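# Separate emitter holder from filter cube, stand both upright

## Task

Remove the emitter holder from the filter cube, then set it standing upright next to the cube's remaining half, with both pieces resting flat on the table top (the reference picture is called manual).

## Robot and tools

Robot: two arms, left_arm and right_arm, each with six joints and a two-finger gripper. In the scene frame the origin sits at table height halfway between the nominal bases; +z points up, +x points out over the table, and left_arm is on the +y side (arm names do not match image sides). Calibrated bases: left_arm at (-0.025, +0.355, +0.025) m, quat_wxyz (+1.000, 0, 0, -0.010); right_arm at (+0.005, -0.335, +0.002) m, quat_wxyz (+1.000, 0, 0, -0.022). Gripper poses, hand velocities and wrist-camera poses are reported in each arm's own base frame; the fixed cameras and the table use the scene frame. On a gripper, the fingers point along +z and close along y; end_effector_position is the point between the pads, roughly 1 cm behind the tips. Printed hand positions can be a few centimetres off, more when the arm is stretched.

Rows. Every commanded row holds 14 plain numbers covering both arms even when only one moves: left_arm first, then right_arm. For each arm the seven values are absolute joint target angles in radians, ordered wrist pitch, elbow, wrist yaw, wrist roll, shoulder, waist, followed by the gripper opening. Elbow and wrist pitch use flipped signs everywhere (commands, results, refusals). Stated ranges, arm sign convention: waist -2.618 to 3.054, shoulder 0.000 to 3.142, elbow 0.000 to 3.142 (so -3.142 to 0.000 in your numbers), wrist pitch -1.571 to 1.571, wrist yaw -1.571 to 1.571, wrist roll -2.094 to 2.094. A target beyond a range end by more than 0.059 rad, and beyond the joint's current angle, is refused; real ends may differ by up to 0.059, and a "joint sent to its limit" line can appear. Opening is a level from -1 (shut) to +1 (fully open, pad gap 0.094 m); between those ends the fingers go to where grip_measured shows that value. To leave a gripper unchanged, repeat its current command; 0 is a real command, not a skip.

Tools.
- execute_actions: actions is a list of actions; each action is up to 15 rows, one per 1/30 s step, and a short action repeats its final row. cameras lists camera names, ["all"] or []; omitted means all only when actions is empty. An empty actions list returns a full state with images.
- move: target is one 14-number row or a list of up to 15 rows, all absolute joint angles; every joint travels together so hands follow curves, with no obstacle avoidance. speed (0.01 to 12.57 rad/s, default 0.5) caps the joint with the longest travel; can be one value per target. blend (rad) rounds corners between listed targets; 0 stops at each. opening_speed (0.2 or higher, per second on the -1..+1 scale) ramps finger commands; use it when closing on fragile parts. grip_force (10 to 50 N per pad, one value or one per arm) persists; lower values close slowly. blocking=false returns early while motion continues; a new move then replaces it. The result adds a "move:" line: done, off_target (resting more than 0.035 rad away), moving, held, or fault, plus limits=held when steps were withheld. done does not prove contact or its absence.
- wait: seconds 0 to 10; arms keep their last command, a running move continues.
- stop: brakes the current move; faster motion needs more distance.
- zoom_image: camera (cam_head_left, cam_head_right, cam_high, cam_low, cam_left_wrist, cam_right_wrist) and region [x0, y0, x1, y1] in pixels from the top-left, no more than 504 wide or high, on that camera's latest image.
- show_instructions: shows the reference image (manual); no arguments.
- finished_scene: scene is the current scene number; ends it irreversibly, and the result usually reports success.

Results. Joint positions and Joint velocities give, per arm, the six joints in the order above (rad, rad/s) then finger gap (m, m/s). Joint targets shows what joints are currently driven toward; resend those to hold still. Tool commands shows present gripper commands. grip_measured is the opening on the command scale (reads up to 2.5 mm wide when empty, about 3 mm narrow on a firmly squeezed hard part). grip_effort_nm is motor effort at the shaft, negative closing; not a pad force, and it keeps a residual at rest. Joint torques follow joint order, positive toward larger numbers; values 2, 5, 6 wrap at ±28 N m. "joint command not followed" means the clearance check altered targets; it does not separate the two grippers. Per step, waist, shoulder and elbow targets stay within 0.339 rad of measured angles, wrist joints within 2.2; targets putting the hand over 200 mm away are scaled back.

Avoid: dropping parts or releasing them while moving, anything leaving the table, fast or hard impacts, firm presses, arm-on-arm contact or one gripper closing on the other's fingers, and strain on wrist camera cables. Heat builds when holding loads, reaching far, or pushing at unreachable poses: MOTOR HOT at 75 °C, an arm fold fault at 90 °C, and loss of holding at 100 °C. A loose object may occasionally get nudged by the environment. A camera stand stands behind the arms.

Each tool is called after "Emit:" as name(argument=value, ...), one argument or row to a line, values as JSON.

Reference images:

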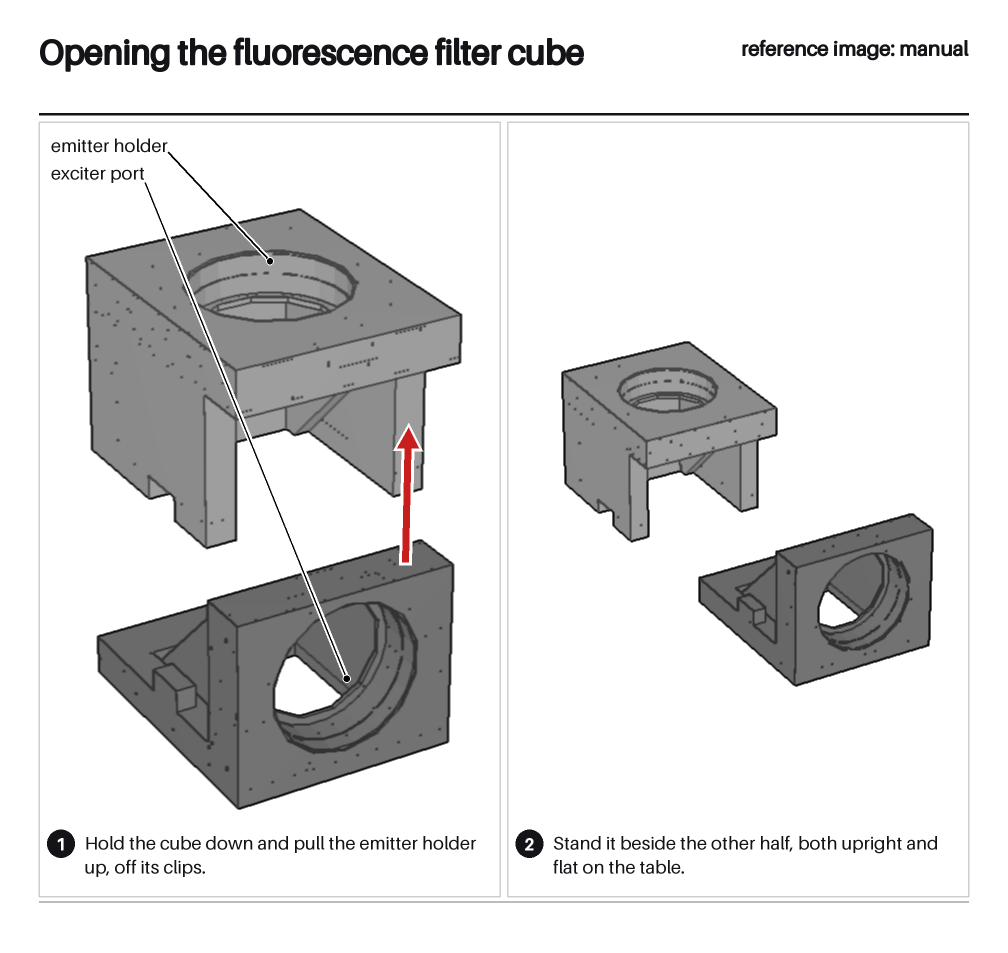

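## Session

Emit:
execute_actions(
  actions=[],
)

Scene clock: 0.00 s.
left_arm: end_effector_position=(+0.4084, +0.0349, +0.1149) grip_measured=+1.000 grip_effort_nm=n/a end_effector_quat_wxyz=(+0.593, -0.059, +0.802, +0.043) | right_arm: end_effector_position=(+0.4151, -0.0041, +0.1259) grip_measured=+1.000 grip_effort_nm=n/a end_effector_quat_wxyz=(+0.620, +0.004, +0.781, -0.073)
Joint names: [wrist pitch, elbow, wrist yaw, wrist roll, shoulder, waist]
Joint positions: left_arm=[-0.821 -0.413 -0.105 -0.033 1.532 0.037 0.094] | right_arm=[-0.935 -0.41 0.186 -0.069 1.571 0.068 0.094]
Joint velocities: within noise
Joint torques (N m): no reading
Heat: left arm: 25 °C; right arm: 23 °C.
Joint targets: left_arm=[-0.818 -0.419 -0.105 -0.034 1.526 0.037] | right_arm=[-0.935 -0.417 0.188 -0.069 1.563 0.068]
Tool commands: left_gripper/opening=+1.0 right_gripper/opening=+1.0

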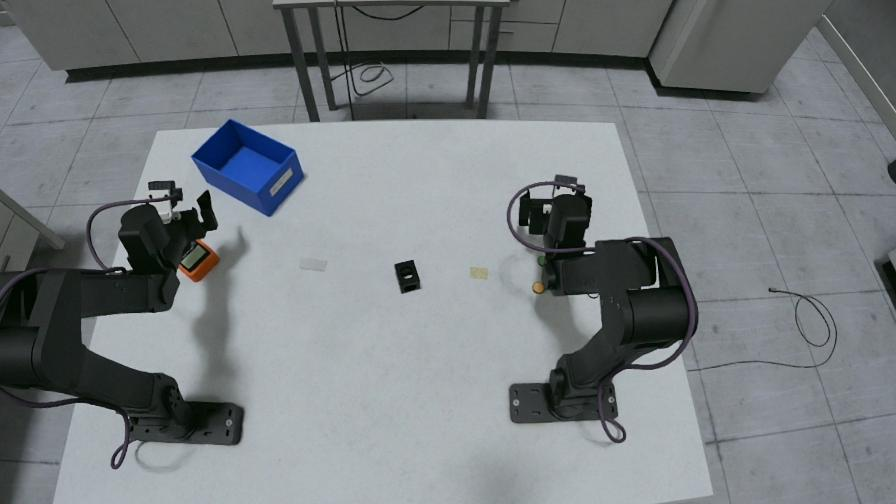

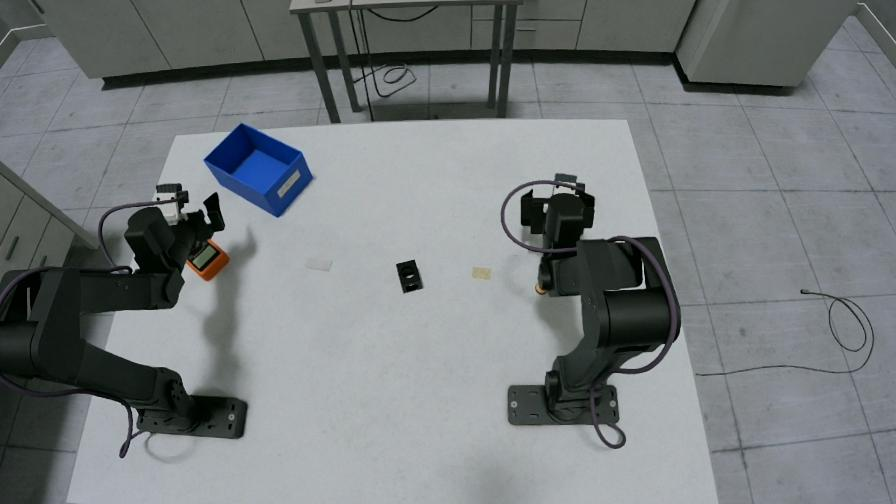

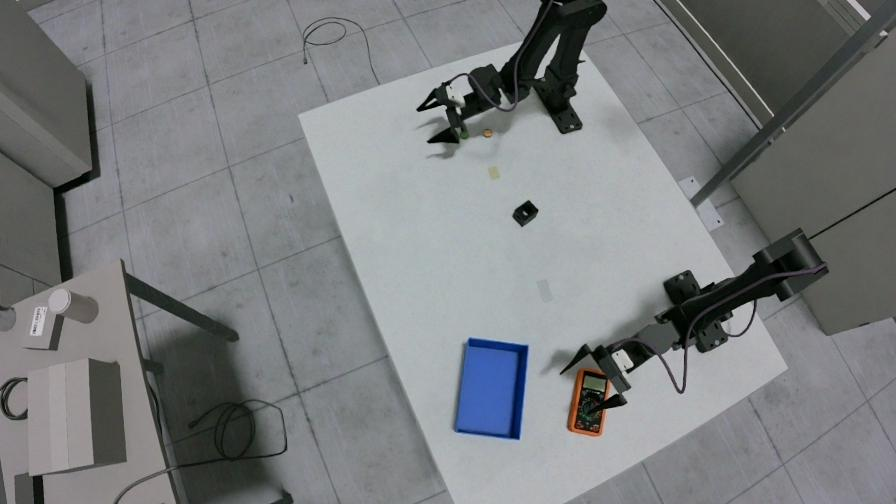

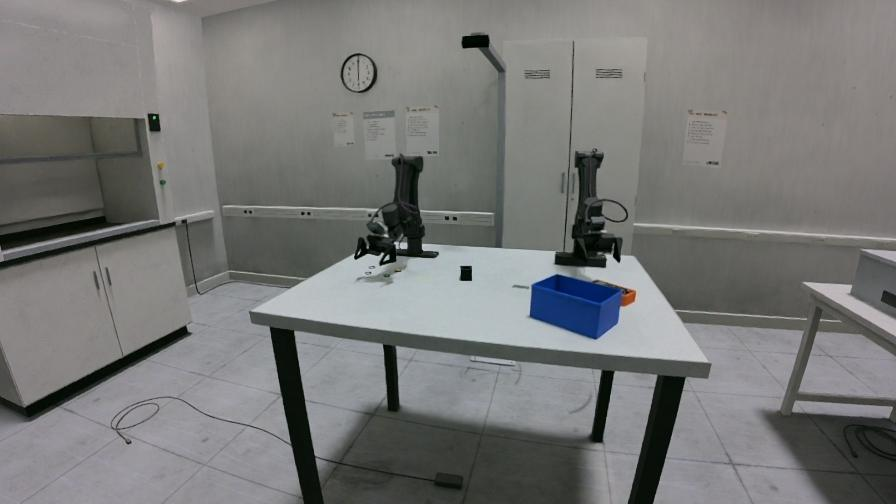

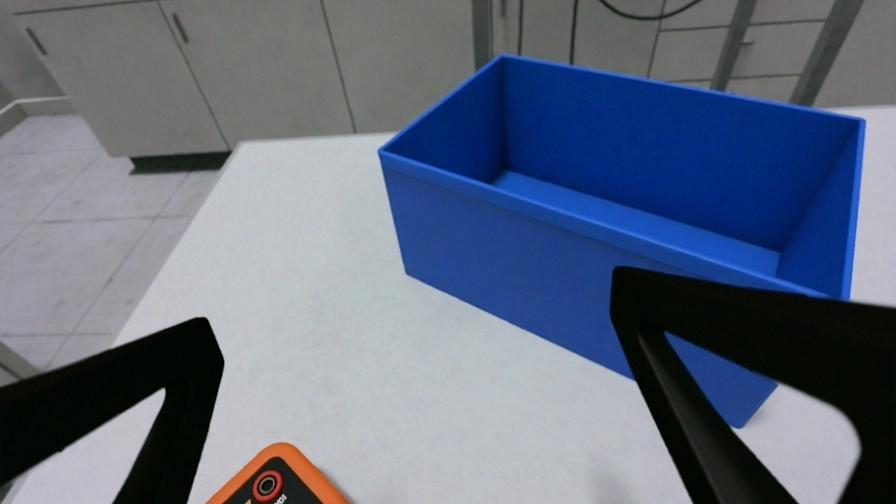

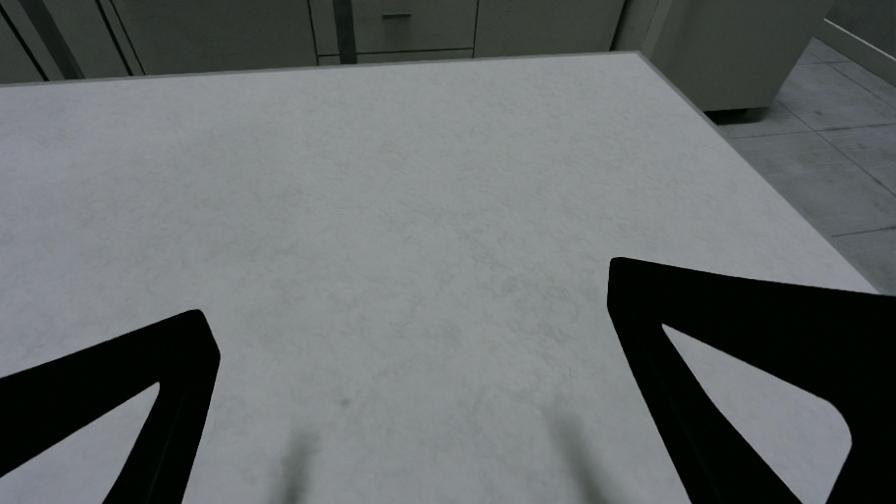

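Emit:
zoom_image(
  camera="cam_head_left",
  region=[360, 230, 500, 320],
)

Emit:
zoom_image(
  camera="cam_high",
  region=[470, 170, 580, 250],
)

Emit:
zoom_image(
  camera="cam_low",
  region=[420, 240, 510, 300],
)

Scaled by 3.600 from the camera's 896x504 image, which has a finer 1280x720 frame.

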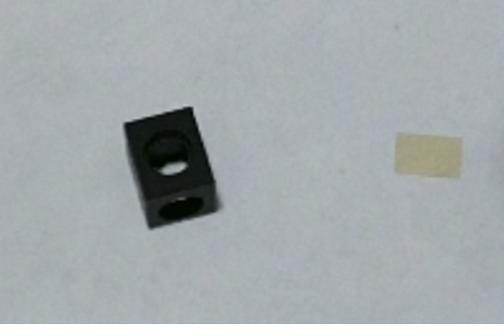

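Scaled by 4.582 from the camera's 896x504 image, which has a finer 1280x720 frame.

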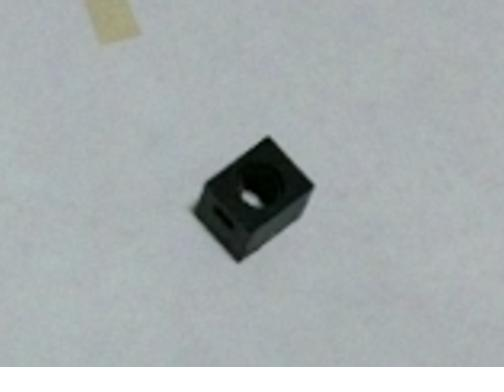

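Scaled by 5.600 from the camera's 896x504 image, which has a finer 1280x720 frame.

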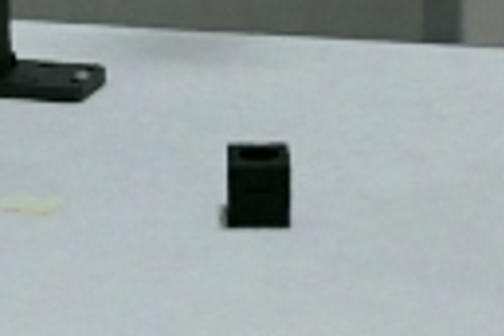

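Emit:
move(
  target=[-0.821,-0.413,0,0,1.532,-0.5,1.0,1.541,-1.975,0,0.60,2.004,0.906,1.0],
  speed=1.2,
  cameras=["cam_right_wrist","cam_head_left"],
)

Scene clock: 5.90 s.
left_arm: end_effector_position=(+0.3621, -0.1932, +0.1146) grip_measured=+1.000 grip_effort_nm=0.05 end_effector_quat_wxyz=(+0.576, +0.193, +0.781, -0.146) | right_arm: end_effector_position=(+0.2346, +0.3006, +0.1607) grip_measured=+1.000 grip_effort_nm=0.01 end_effector_quat_wxyz=(+0.011, -0.158, +0.987, +0.010)
Joint names: [wrist pitch, elbow, wrist yaw, wrist roll, shoulder, waist]
Joint positions: left_arm=[-0.821 -0.413 -0.003 -0.007 1.532 -0.494 0.094] | right_arm=[1.504 -1.952 0 0.589 1.987 0.906 0.094]
Joint torques (N m): left_arm=[-2.06 -4.42 0 0.06 -4.78 -0.35] | right_arm=[0.04 -8.08 -0.01 0.07 -8.61 -0.01]
Heat: left arm: 27 °C; right arm: 23 °C.
Joint targets: left_arm=[-0.821 -0.413 0.000 0.000 1.532 -0.500] | right_arm=[1.541 -1.975 0.000 0.600 2.004 0.906]
move: off_target (right_arm); right_arm: the wrist pitch is farthest, 0.037 rad from its target
Images, in order (width x height): cam_head_left 896x504, cam_right_wrist 896x504.

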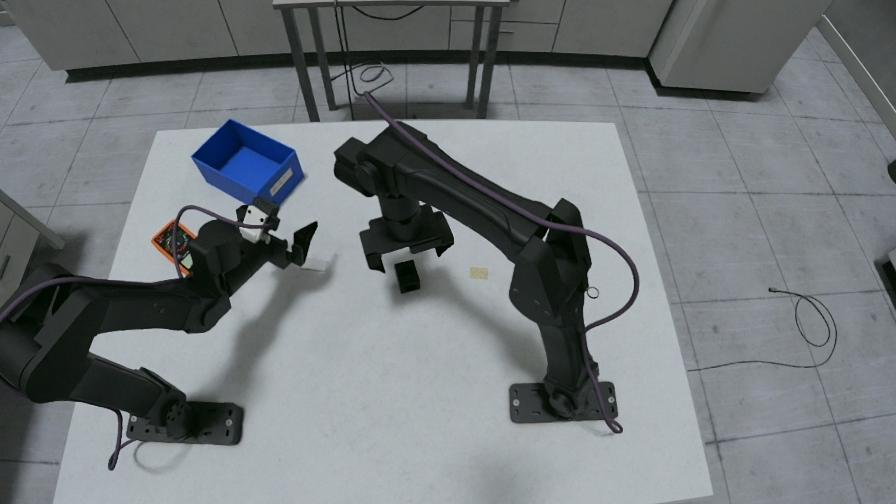

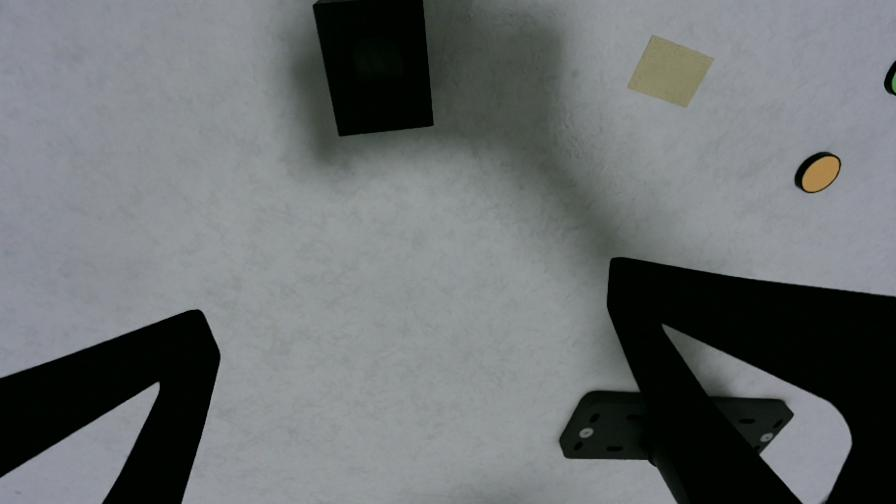

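Emit:
move(
  target=[-0.821,-0.413,0,0,1.532,-0.5,1.0,1.35,-1.915,0.006,0.572,2.177,0.874,1.0],
  speed=0.5,
  cameras=["cam_right_wrist"],
)

Scene clock: 9.40 s.
left_arm: end_effector_position=(+0.3621, -0.1932, +0.1146) grip_measured=+1.000 grip_effort_nm=0.05 end_effector_quat_wxyz=(+0.576, +0.193, +0.781, -0.146) | right_arm: end_effector_position=(+0.2639, +0.3201, +0.0809) grip_measured=+1.000 grip_effort_nm=0.01 end_effector_quat_wxyz=(-0.011, -0.151, +0.988, -0.010)
Joint names: [wrist pitch, elbow, wrist yaw, wrist roll, shoulder, waist]
Joint positions: left_arm=[-0.821 -0.413 -0.003 -0.007 1.532 -0.494 0.094] | right_arm=[1.342 -1.918 0 0.576 2.176 0.879 0.094]
Joint torques (N m): left_arm=[-2.05 -4.45 0 0.05 -4.77 -0.49] | right_arm=[-0.14 -5.46 0.07 -0.05 -11.41 -0.53]
Heat: left arm: 27 °C; right arm: 23 °C.
Joint targets: left_arm=[-0.821 -0.413 0.000 0.000 1.532 -0.500] | right_arm=[1.350 -1.915 0.006 0.572 2.177 0.874]
move: done
Images, in order (width x height): cam_right_wrist 896x504.

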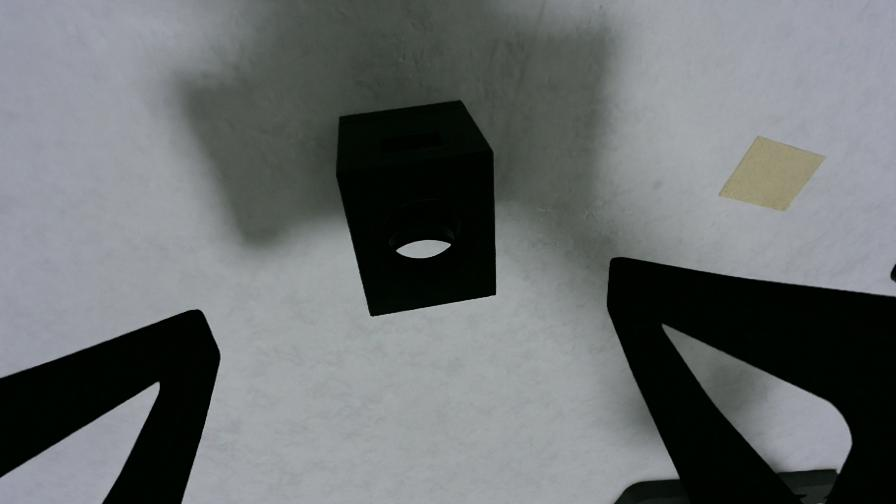

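Emit:
move(
  target=[-0.821,-0.413,0,0,1.532,-0.5,1.0,1.170,-1.737,0.006,0.539,2.145,0.866,1.0],
  speed=0.3,
  cameras=["cam_right_wrist"],
)

Scene clock: 20.47 s.
left_arm: end_effector_position=(+0.3621, -0.1932, +0.1146) grip_measured=+1.000 grip_effort_nm=0.05 end_effector_quat_wxyz=(+0.576, +0.193, +0.781, -0.146) | right_arm: end_effector_position=(+0.2635, +0.3167, +0.0376) grip_measured=+1.000 grip_effort_nm=0.01 end_effector_quat_wxyz=(-0.009, -0.165, +0.986, -0.008)
Joint names: [wrist pitch, elbow, wrist yaw, wrist roll, shoulder, waist]
Joint positions: left_arm=[-0.821 -0.413 -0.003 -0.007 1.532 -0.494 0.094] | right_arm=[1.164 -1.746 0 0.543 2.176 0.874 0.094]
Joint torques (N m): left_arm=[-2.05 -4.45 0 0.05 -4.72 -0.44] | right_arm=[-0.17 -4.82 0.06 -0.03 -14 -0.81]
Heat: left arm: 29 °C; right arm: 25 °C.
Joint targets: left_arm=[-0.821 -0.413 0.000 0.000 1.532 -0.500] | right_arm=[1.170 -1.737 0.006 0.539 2.145 0.866]
move: done
Images, in order (width x height): cam_right_wrist 896x504.

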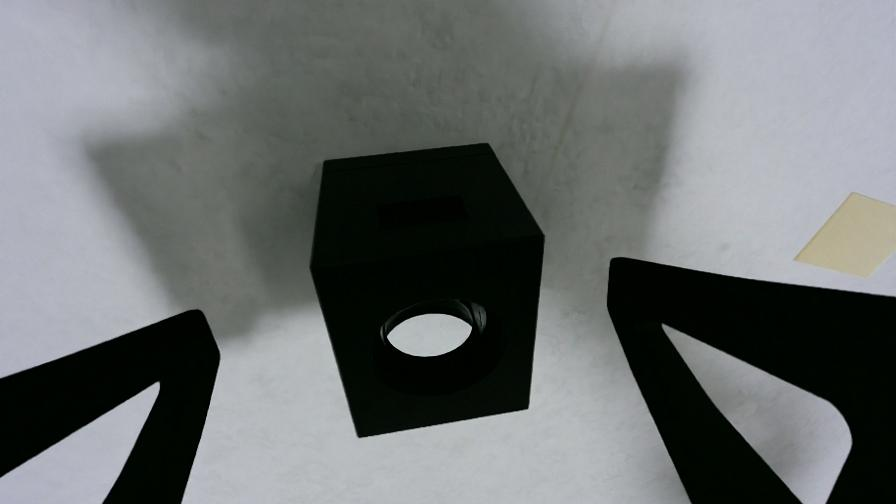

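Emit:
move(
  target=[
    [-0.821,-0.413,0,0,1.532,-0.5,1.0,1.143,-1.714,0.006,0.518,2.145,0.856,1.0],
    [-0.821,-0.413,0,0,1.532,-0.5,1.0,1.143,-1.714,0.006,0.518,2.145,0.856,-0.1],
  ],
  speed=0.2,
  opening_speed=1.0,
  cameras=["cam_right_wrist"],
)

Scene clock: 23.80 s.
left_arm: end_effector_position=(+0.3621, -0.1932, +0.1146) grip_measured=+1.000 grip_effort_nm=0.05 end_effector_quat_wxyz=(+0.576, +0.193, +0.781, -0.146) | right_arm: end_effector_position=(+0.2672, +0.3142, +0.0323) grip_measured=-0.097 grip_effort_nm=-0.13 end_effector_quat_wxyz=(-0.006, -0.170, +0.985, -0.005)
Joint names: [wrist pitch, elbow, wrist yaw, wrist roll, shoulder, waist]
Joint positions: left_arm=[-0.821 -0.413 -0.003 -0.007 1.532 -0.494 0.094] | right_arm=[1.136 -1.725 0 0.521 2.176 0.864 0.042]
Joint torques (N m): left_arm=[-2.06 -4.53 0.02 0.05 -4.74 -0.42] | right_arm=[-0.15 -4.68 0.08 -0.05 -13.98 -0.75]
Heat: left arm: 29 °C; right arm: 25 °C.
Joint targets: left_arm=[-0.821 -0.413 0.000 0.000 1.532 -0.500] | right_arm=[1.143 -1.714 0.006 0.518 2.145 0.856]
move: done
Images, in order (width x height): cam_right_wrist 896x504.

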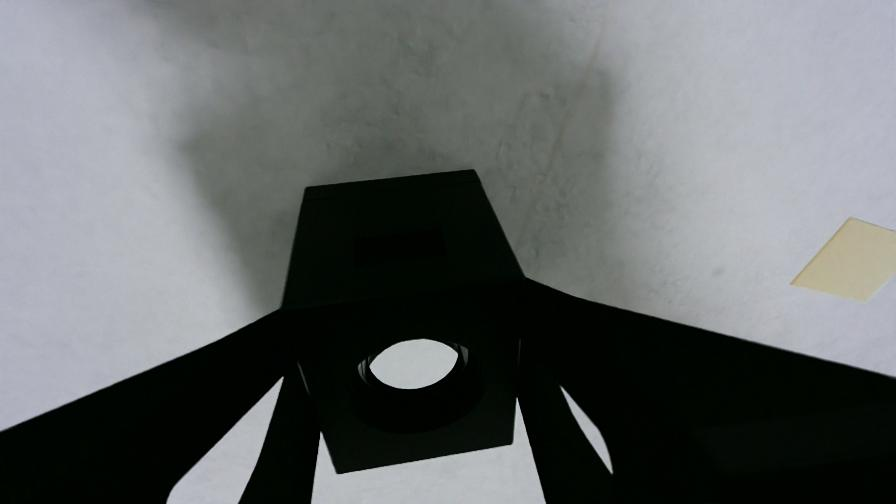

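Emit:
move(
  target=[
    [-1.0,-0.38,0,0,1.65,-0.5,0.5,1.143,-1.714,0.006,0.518,2.145,0.856,-0.3],
    [-1.39,-0.269,0,0,2.009,-0.5,0.5,1.235,-1.80,0.006,0.518,2.14,0.856,-0.3],
    [-1.39,-0.269,0,0,2.009,-0.8,0.5,1.24,-1.73,0.0,1.856,2.09,0.941,-0.3],
  ],
  speed=[0.5,0.6,0.9],
  blend=[0,0.1,0],
  cameras=["cam_right_wrist","cam_left_wrist"],
)

Scene clock: 29.40 s.
left_arm: end_effector_position=(+0.2725, -0.2756, +0.0236) grip_measured=+0.502 grip_effort_nm=-0.03 end_effector_quat_wxyz=(+0.530, +0.314, +0.755, -0.224) | right_arm: end_effector_position=(+0.2384, +0.3253, +0.0506) grip_measured=-0.161 grip_effort_nm=-1.02 end_effector_quat_wxyz=(-0.004, +0.438, +0.899, -0.014)
Joint names: [wrist pitch, elbow, wrist yaw, wrist roll, shoulder, waist]
Joint positions: left_arm=[-1.373 -0.275 -0.001 -0.007 1.992 -0.794 0.071] | right_arm=[1.201 -1.739 -0.004 1.841 2.139 0.934 0.039]
Joint torques (N m): left_arm=[-2.22 -1.36 -0.02 0.05 -4.64 -0.46] | right_arm=[0.18 -4.83 0.01 0.11 -15.21 0.58]
Heat: left arm: 30 °C; right arm: 27 °C.
Joint targets: left_arm=[-1.390 -0.269 0.000 0.000 2.009 -0.800] | right_arm=[1.240 -1.730 0.000 1.856 2.090 0.941]
move: off_target (right_arm); right_arm: the shoulder is farthest, 0.049 rad from its target
Images, in order (width x height): cam_left_wrist 896x504, cam_right_wrist 896x504.

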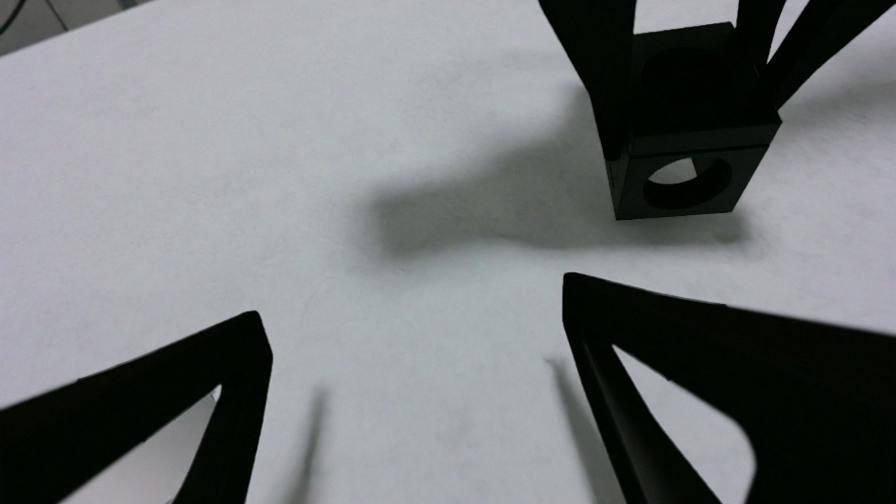

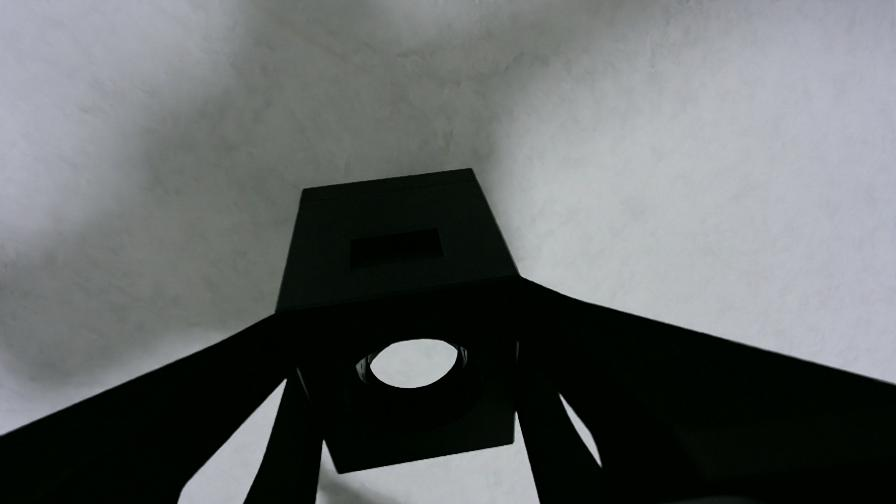

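Emit:
move(
  target=[-1.39,-0.269,0,0,2.009,-1.018,0.5,1.14,-1.622,0.0,1.856,2.045,0.941,-0.3],
  speed=0.4,
  cameras=["cam_left_wrist"],
)

Scene clock: 31.40 s.
left_arm: end_effector_position=(+0.2053, -0.3288, +0.0237) grip_measured=+0.502 grip_effort_nm=-0.03 end_effector_quat_wxyz=(+0.502, +0.395, +0.716, -0.282) | right_arm: end_effector_position=(+0.2334, +0.3185, +0.0411) grip_measured=-0.161 grip_effort_nm=-1.02 end_effector_quat_wxyz=(-0.003, +0.438, +0.899, -0.005)
Joint names: [wrist pitch, elbow, wrist yaw, wrist roll, shoulder, waist]
Joint positions: left_arm=[-1.373 -0.275 0.001 -0.007 1.992 -1.015 0.071] | right_arm=[1.119 -1.631 -0.004 1.842 2.094 0.934 0.039]
Joint torques (N m): left_arm=[-2.22 -1.37 -0.03 0.05 -4.67 -0.21] | right_arm=[-0.06 -4.88 0 0.13 -14.86 0.49]
Heat: left arm: 30 °C; right arm: 27 °C.
Joint targets: left_arm=[-1.390 -0.269 0.000 0.000 2.009 -1.018] | right_arm=[1.140 -1.622 0.000 1.856 2.045 0.941]
move: off_target (right_arm); right_arm: the shoulder is farthest, 0.049 rad from its target
Images, in order (width x height): cam_left_wrist 896x504.

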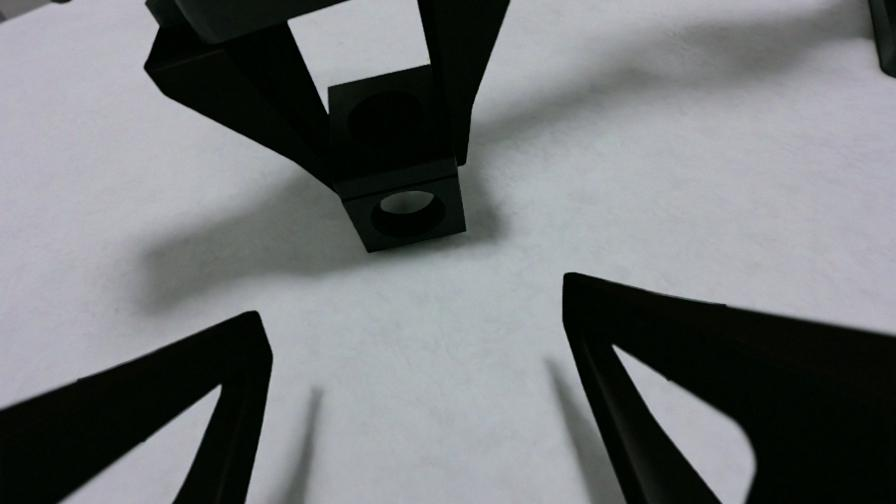

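Emit:
move(
  target=[-1.39,-0.46,0,0,2.178,-1.010,0.5,1.090,-1.584,0.0,1.925,2.05,0.941,-0.3],
  speed=0.3,
  cameras=["cam_left_wrist","cam_right_wrist"],
)

Scene clock: 34.40 s.
left_arm: end_effector_position=(+0.2272, -0.3640, +0.0062) grip_measured=+0.502 grip_effort_nm=-0.03 end_effector_quat_wxyz=(+0.506, +0.393, +0.713, -0.284) | right_arm: end_effector_position=(+0.2323, +0.3186, +0.0367) grip_measured=-0.161 grip_effort_nm=-1.02 end_effector_quat_wxyz=(-0.004, +0.468, +0.884, +0.001)
Joint names: [wrist pitch, elbow, wrist yaw, wrist roll, shoulder, waist]
Joint positions: left_arm=[-1.376 -0.449 0.001 -0.007 2.157 -1.015 0.071] | right_arm=[1.083 -1.597 -0.008 1.909 2.084 0.934 0.039]
Joint torques (N m): left_arm=[-2.18 -2.7 -0.03 0.03 -5.67 0.39] | right_arm=[-0.22 -4.41 0.07 0.15 -13.49 0.5]
Heat: left arm: 30 °C; right arm: 27 °C.
Joint targets: left_arm=[-1.390 -0.460 0.000 0.000 2.178 -1.010] | right_arm=[1.090 -1.584 0.000 1.925 2.050 0.941]
move: done
Images, in order (width x height): cam_left_wrist 896x504, cam_right_wrist 896x504.

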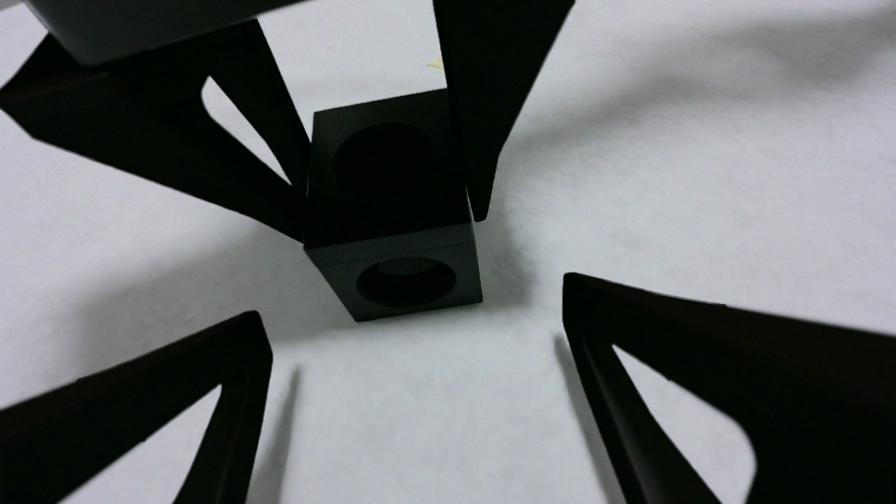

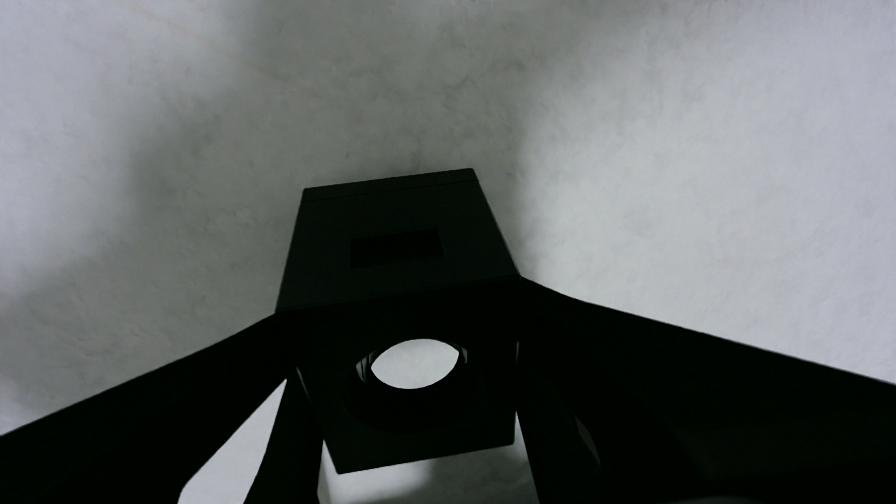

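Emit:
move(
  target=[-1.30,-0.56,-0.01,0,2.225,-1.003,0.5,1.075,-1.570,0.0,1.962,2.05,0.941,-0.3],
  speed=0.25,
  cameras=["cam_left_wrist"],
)

Scene clock: 36.87 s.
left_arm: end_effector_position=(+0.2412, -0.3819, -0.0008) grip_measured=+0.502 grip_effort_nm=-0.03 end_effector_quat_wxyz=(+0.505, +0.392, +0.716, -0.280) | right_arm: end_effector_position=(+0.2314, +0.3185, +0.0364) grip_measured=-0.161 grip_effort_nm=-1.02 end_effector_quat_wxyz=(-0.006, +0.484, +0.875, +0.004)
Joint names: [wrist pitch, elbow, wrist yaw, wrist roll, shoulder, waist]
Joint positions: left_arm=[-1.314 -0.548 -0.002 -0.007 2.202 -1.01 0.071] | right_arm=[1.074 -1.586 -0.012 1.946 2.077 0.934 0.039]
Joint torques (N m): left_arm=[-1.93 -3.07 -0.11 0.07 -6.19 0.64] | right_arm=[-0.28 -4.19 0.13 0.16 -12.71 0.5]
Heat: left arm: 30 °C; right arm: 27 °C.
Joint targets: left_arm=[-1.300 -0.560 -0.010 0.000 2.225 -1.003] | right_arm=[1.075 -1.570 0.000 1.962 2.050 0.941]
move: done
Images, in order (width x height): cam_left_wrist 896x504.

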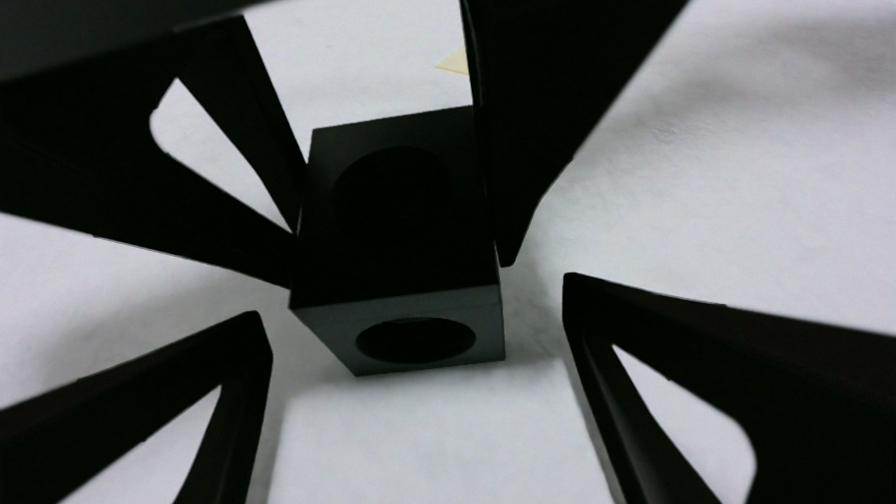

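Emit:
move(
  target=[
    [-1.295,-0.59,-0.02,0,2.245,-1.008,0.5,1.058,-1.553,0.0,1.955,2.05,0.941,-0.3],
  ],
  speed=0.2,
  cameras=["cam_left_wrist"],
)

Scene clock: 38.53 s.
left_arm: end_effector_position=(+0.2462, -0.3867, -0.0025) grip_measured=+0.502 grip_effort_nm=-0.03 end_effector_quat_wxyz=(+0.508, +0.389, +0.716, -0.278) | right_arm: end_effector_position=(+0.2311, +0.3183, +0.0362) grip_measured=-0.161 grip_effort_nm=-1.02 end_effector_quat_wxyz=(-0.005, +0.484, +0.875, +0.008)
Joint names: [wrist pitch, elbow, wrist yaw, wrist roll, shoulder, waist]
Joint positions: left_arm=[-1.309 -0.577 -0.011 -0.007 2.221 -1.01 0.071] | right_arm=[1.06 -1.572 -0.013 1.946 2.068 0.934 0.039]
Joint torques (N m): left_arm=[-1.89 -3.22 -0.07 0.06 -6.34 0.23] | right_arm=[-0.32 -3.9 0.14 0.08 -11.99 0.49]
Heat: left arm: 30 °C; right arm: 27 °C.
Joint targets: left_arm=[-1.295 -0.590 -0.020 0.000 2.245 -1.008] | right_arm=[1.058 -1.553 0.000 1.955 2.050 0.941]
move: done
Images, in order (width x height): cam_left_wrist 896x504.

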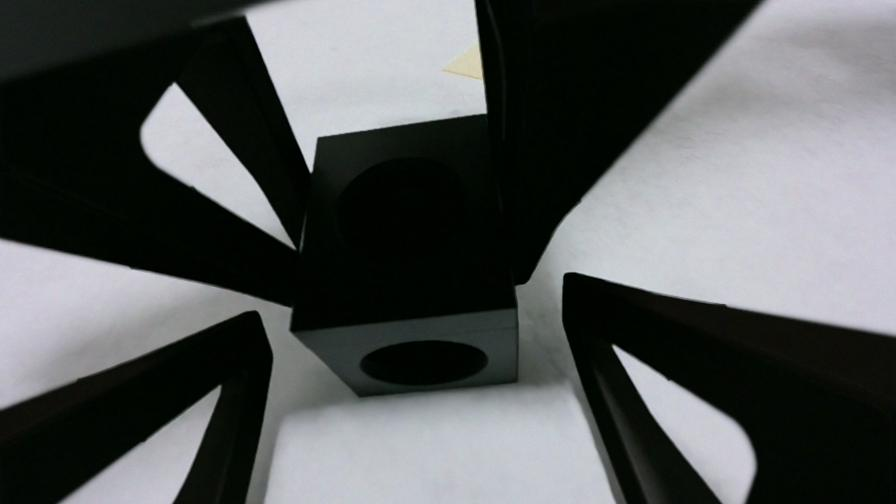

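Emit:
move(
  target=[-1.285,-0.607,-0.02,0,2.26,-1.010,0.5,1.088,-1.550,0.0,1.945,2.055,0.941,-0.3],
  speed=0.2,
  cameras=["cam_left_wrist","cam_low"],
)

Emit:
zoom_image(
  camera="cam_low",
  region=[420, 240, 520, 300],
)

Scene clock: 39.83 s.
left_arm: end_effector_position=(+0.2478, -0.3891, -0.0068) grip_measured=+0.502 grip_effort_nm=-0.03 end_effector_quat_wxyz=(+0.505, +0.390, +0.718, -0.276) | right_arm: end_effector_position=(+0.2311, +0.3182, +0.0362) grip_measured=-0.161 grip_effort_nm=-1.02 end_effector_quat_wxyz=(-0.005, +0.484, +0.875, +0.008)
Joint names: [wrist pitch, elbow, wrist yaw, wrist roll, shoulder, waist]
Joint positions: left_arm=[-1.299 -0.594 -0.012 -0.007 2.236 -1.01 0.071] | right_arm=[1.061 -1.572 -0.013 1.944 2.068 0.934 0.039]
Joint torques (N m): left_arm=[-1.86 -3.18 -0.11 0.04 -6.45 0.06] | right_arm=[-0.02 -3.66 0.12 -0.01 -11.54 0.51]
Heat: left arm: 30 °C; right arm: 28 °C.
Joint targets: left_arm=[-1.285 -0.607 -0.020 0.000 2.260 -1.010] | right_arm=[1.088 -1.550 0.000 1.945 2.055 0.941]
move: done
Images, in order (width x height): cam_low 896x504, cam_left_wrist 896x504.

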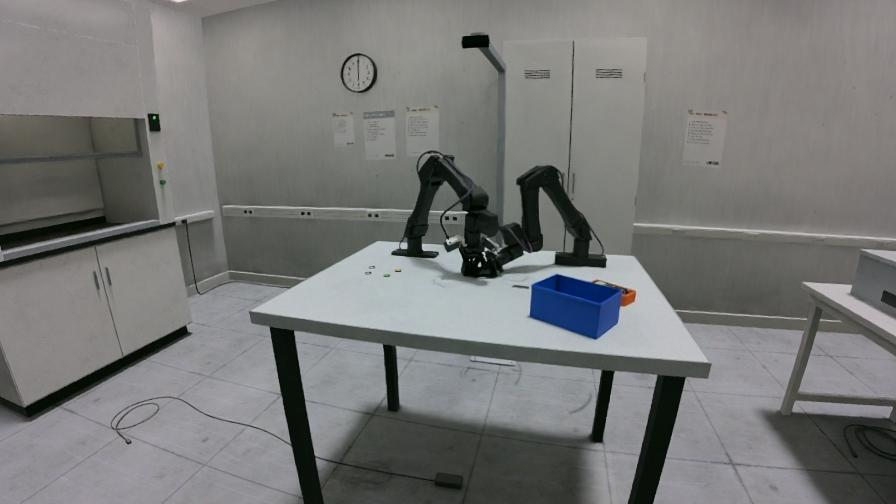

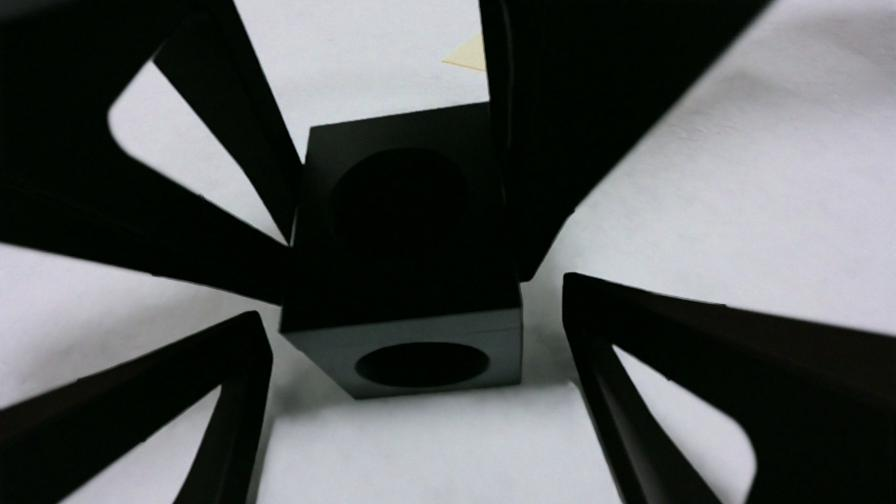

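Scaled by 5.040 from the camera's 896x504 image, which has a finer 1280x720 frame.

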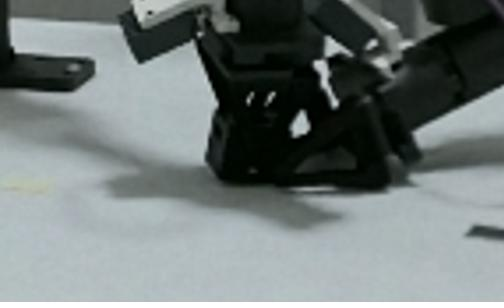

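Emit:
move(
  target=[-1.285,-0.610,-0.02,0,2.262,-1.010,-0.35,1.088,-1.555,0.0,1.945,2.06,0.941,-0.3],
  speed=0.2,
  opening_speed=0.8,
  cameras=["cam_left_wrist"],
)

Scene clock: 42.63 s.
left_arm: end_effector_position=(+0.2478, -0.3891, -0.0085) grip_measured=-0.159 grip_effort_nm=-0.96 end_effector_quat_wxyz=(+0.499, +0.381, +0.725, -0.282) | right_arm: end_effector_position=(+0.2328, +0.3199, +0.0362) grip_measured=-0.162 grip_effort_nm=-1.02 end_effector_quat_wxyz=(-0.004, +0.486, +0.874, +0.012)
Joint names: [wrist pitch, elbow, wrist yaw, wrist roll, shoulder, waist]
Joint positions: left_arm=[-1.293 -0.596 -0.011 -0.036 2.238 -1.01 0.04] | right_arm=[1.051 -1.572 -0.011 1.949 2.068 0.934 0.039]
Joint torques (N m): left_arm=[-1.93 -3.25 -0.12 0.39 -6.5 0.06] | right_arm=[0.04 -4.16 0.13 -0.04 -11.18 0.49]
Heat: left arm: 30 °C; right arm: 28 °C.
Joint targets: left_arm=[-1.285 -0.610 -0.020 0.000 2.262 -1.010] | right_arm=[1.088 -1.555 0.000 1.945 2.060 0.941]
move: off_target (left_arm, right_arm); left_arm: the wrist roll is farthest, 0.036 rad from its target; right_arm: the wrist pitch is farthest, 0.037 rad from its target
Images, in order (width x height): cam_left_wrist 896x504.

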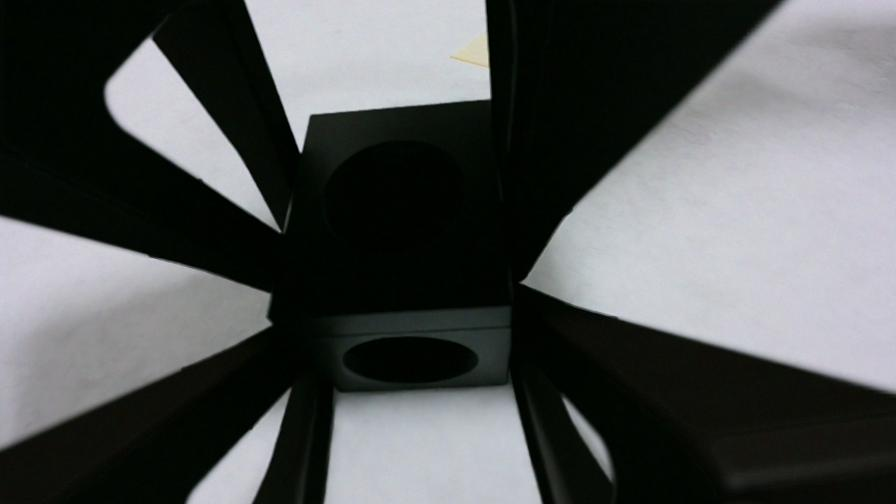

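Emit:
move(
  target=[
    [-1.285,-0.610,-0.02,0,2.262,-1.010,0.2,1.088,-1.555,0.0,1.945,2.06,0.941,-0.3],
    [-1.285,-0.582,-0.02,-0.015,2.228,-1.010,0.2,1.088,-1.555,0.0,1.945,2.06,0.941,-0.3],
  ],
  speed=0.2,
  opening_speed=1.5,
  cameras=["cam_left_wrist"],
)

Scene clock: 46.93 s.
left_arm: end_effector_position=(+0.2468, -0.3873, -0.0102) grip_measured=+0.198 grip_effort_nm=0.13 end_effector_quat_wxyz=(+0.501, +0.391, +0.722, -0.274) | right_arm: end_effector_position=(+0.2328, +0.3199, +0.0362) grip_measured=-0.161 grip_effort_nm=-1.02 end_effector_quat_wxyz=(-0.004, +0.485, +0.875, +0.012)
Joint names: [wrist pitch, elbow, wrist yaw, wrist roll, shoulder, waist]
Joint positions: left_arm=[-1.293 -0.59 -0.012 -0.009 2.238 -1.01 0.056] | right_arm=[1.051 -1.572 -0.011 1.947 2.068 0.934 0.039]
Joint torques (N m): left_arm=[-1.95 -1.48 -0.1 -0.09 -8.8 0.1] | right_arm=[0.03 -4.1 0.1 -0.05 -11.1 0.53]
Heat: left arm: 30 °C; right arm: 28 °C.
Joint targets: left_arm=[-1.285 -0.582 -0.020 -0.015 2.228 -1.010] | right_arm=[1.088 -1.555 0.000 1.945 2.060 0.941]
move: off_target (right_arm); right_arm: the wrist pitch is farthest, 0.037 rad from its target
Images, in order (width x height): cam_left_wrist 896x504.

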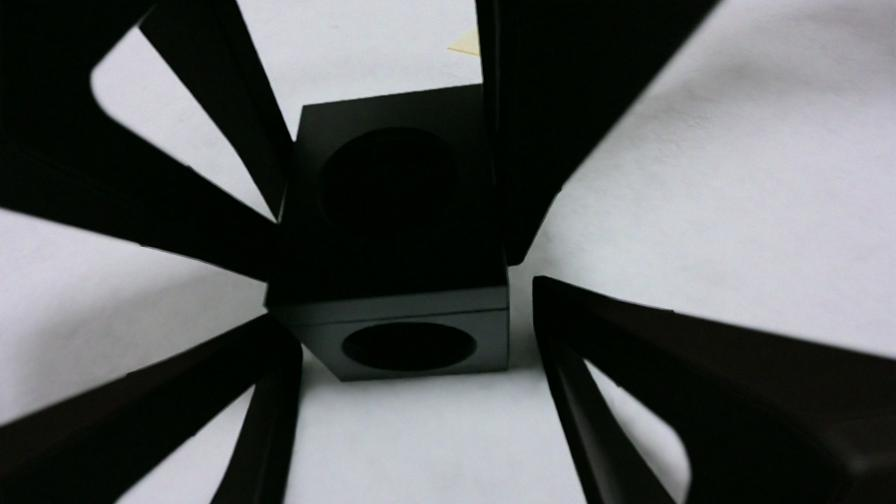

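Emit:
move(
  target=[-1.285,-0.570,-0.02,-0.015,2.19,-1.010,0.2,1.088,-1.555,0.0,1.945,2.06,0.941,-0.3],
  speed=0.2,
)

Scene clock: 48.80 s.
left_arm: end_effector_position=(+0.2457, -0.3856, -0.0067) grip_measured=+0.198 grip_effort_nm=0.14 end_effector_quat_wxyz=(+0.502, +0.390, +0.721, -0.275) | right_arm: end_effector_position=(+0.2328, +0.3199, +0.0362) grip_measured=-0.161 grip_effort_nm=-1.02 end_effector_quat_wxyz=(-0.004, +0.485, +0.875, +0.012)
Joint names: [wrist pitch, elbow, wrist yaw, wrist roll, shoulder, waist]
Joint positions: left_arm=[-1.293 -0.578 -0.012 -0.011 2.223 -1.01 0.056] | right_arm=[1.051 -1.572 -0.011 1.947 2.068 0.934 0.039]
Joint torques (N m): left_arm=[-1.95 -1.51 -0.11 -0.07 -10.48 0.01] | right_arm=[0.03 -4.08 0.1 -0.03 -11.11 0.57]
Heat: left arm: 30 °C; right arm: 29 °C.
Joint targets: left_arm=[-1.285 -0.570 -0.020 -0.015 2.190 -1.010] | right_arm=[1.088 -1.555 0.000 1.945 2.060 0.941]
move: off_target (right_arm); right_arm: the wrist pitch is farthest, 0.037 rad from its target

Emit:
move(
  target=[-1.285,-0.570,-0.02,-0.015,2.19,-1.010,-0.35,1.088,-1.555,0.0,1.945,2.06,0.941,-0.3],
  speed=0.2,
  opening_speed=1.0,
  cameras=["cam_left_wrist","cam_right_wrist"],
)

Scene clock: 49.80 s.
left_arm: end_effector_position=(+0.2457, -0.3856, -0.0067) grip_measured=-0.167 grip_effort_nm=-0.98 end_effector_quat_wxyz=(+0.500, +0.385, +0.724, -0.279) | right_arm: end_effector_position=(+0.2329, +0.3201, +0.0362) grip_measured=-0.161 grip_effort_nm=-1.02 end_effector_quat_wxyz=(-0.004, +0.482, +0.876, +0.013)
Joint names: [wrist pitch, elbow, wrist yaw, wrist roll, shoulder, waist]
Joint positions: left_arm=[-1.293 -0.578 -0.012 -0.025 2.223 -1.01 0.039] | right_arm=[1.05 -1.572 -0.01 1.941 2.068 0.934 0.039]
Joint torques (N m): left_arm=[-1.93 -1.59 -0.11 0.09 -10.45 0.09] | right_arm=[0.04 -4.12 0.1 0.05 -11.17 0.54]
Heat: left arm: 30 °C; right arm: 29 °C.
Joint targets: left_arm=[-1.285 -0.570 -0.020 -0.015 2.190 -1.010] | right_arm=[1.088 -1.555 0.000 1.945 2.060 0.941]
move: off_target (right_arm); right_arm: the wrist pitch is farthest, 0.038 rad from its target
Images, in order (width x height): cam_left_wrist 896x504, cam_right_wrist 896x504.

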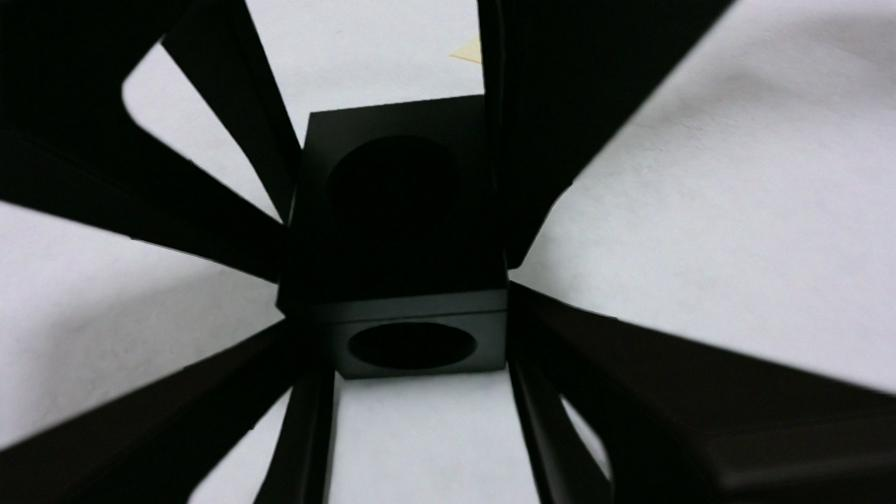

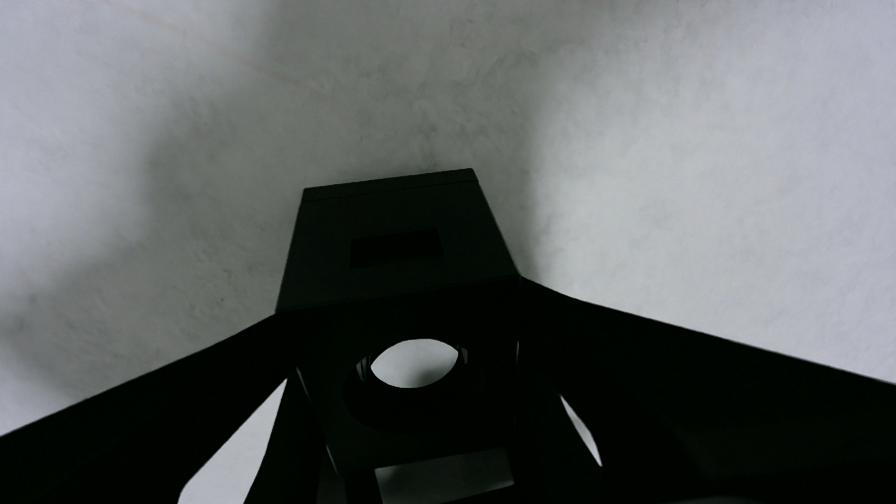

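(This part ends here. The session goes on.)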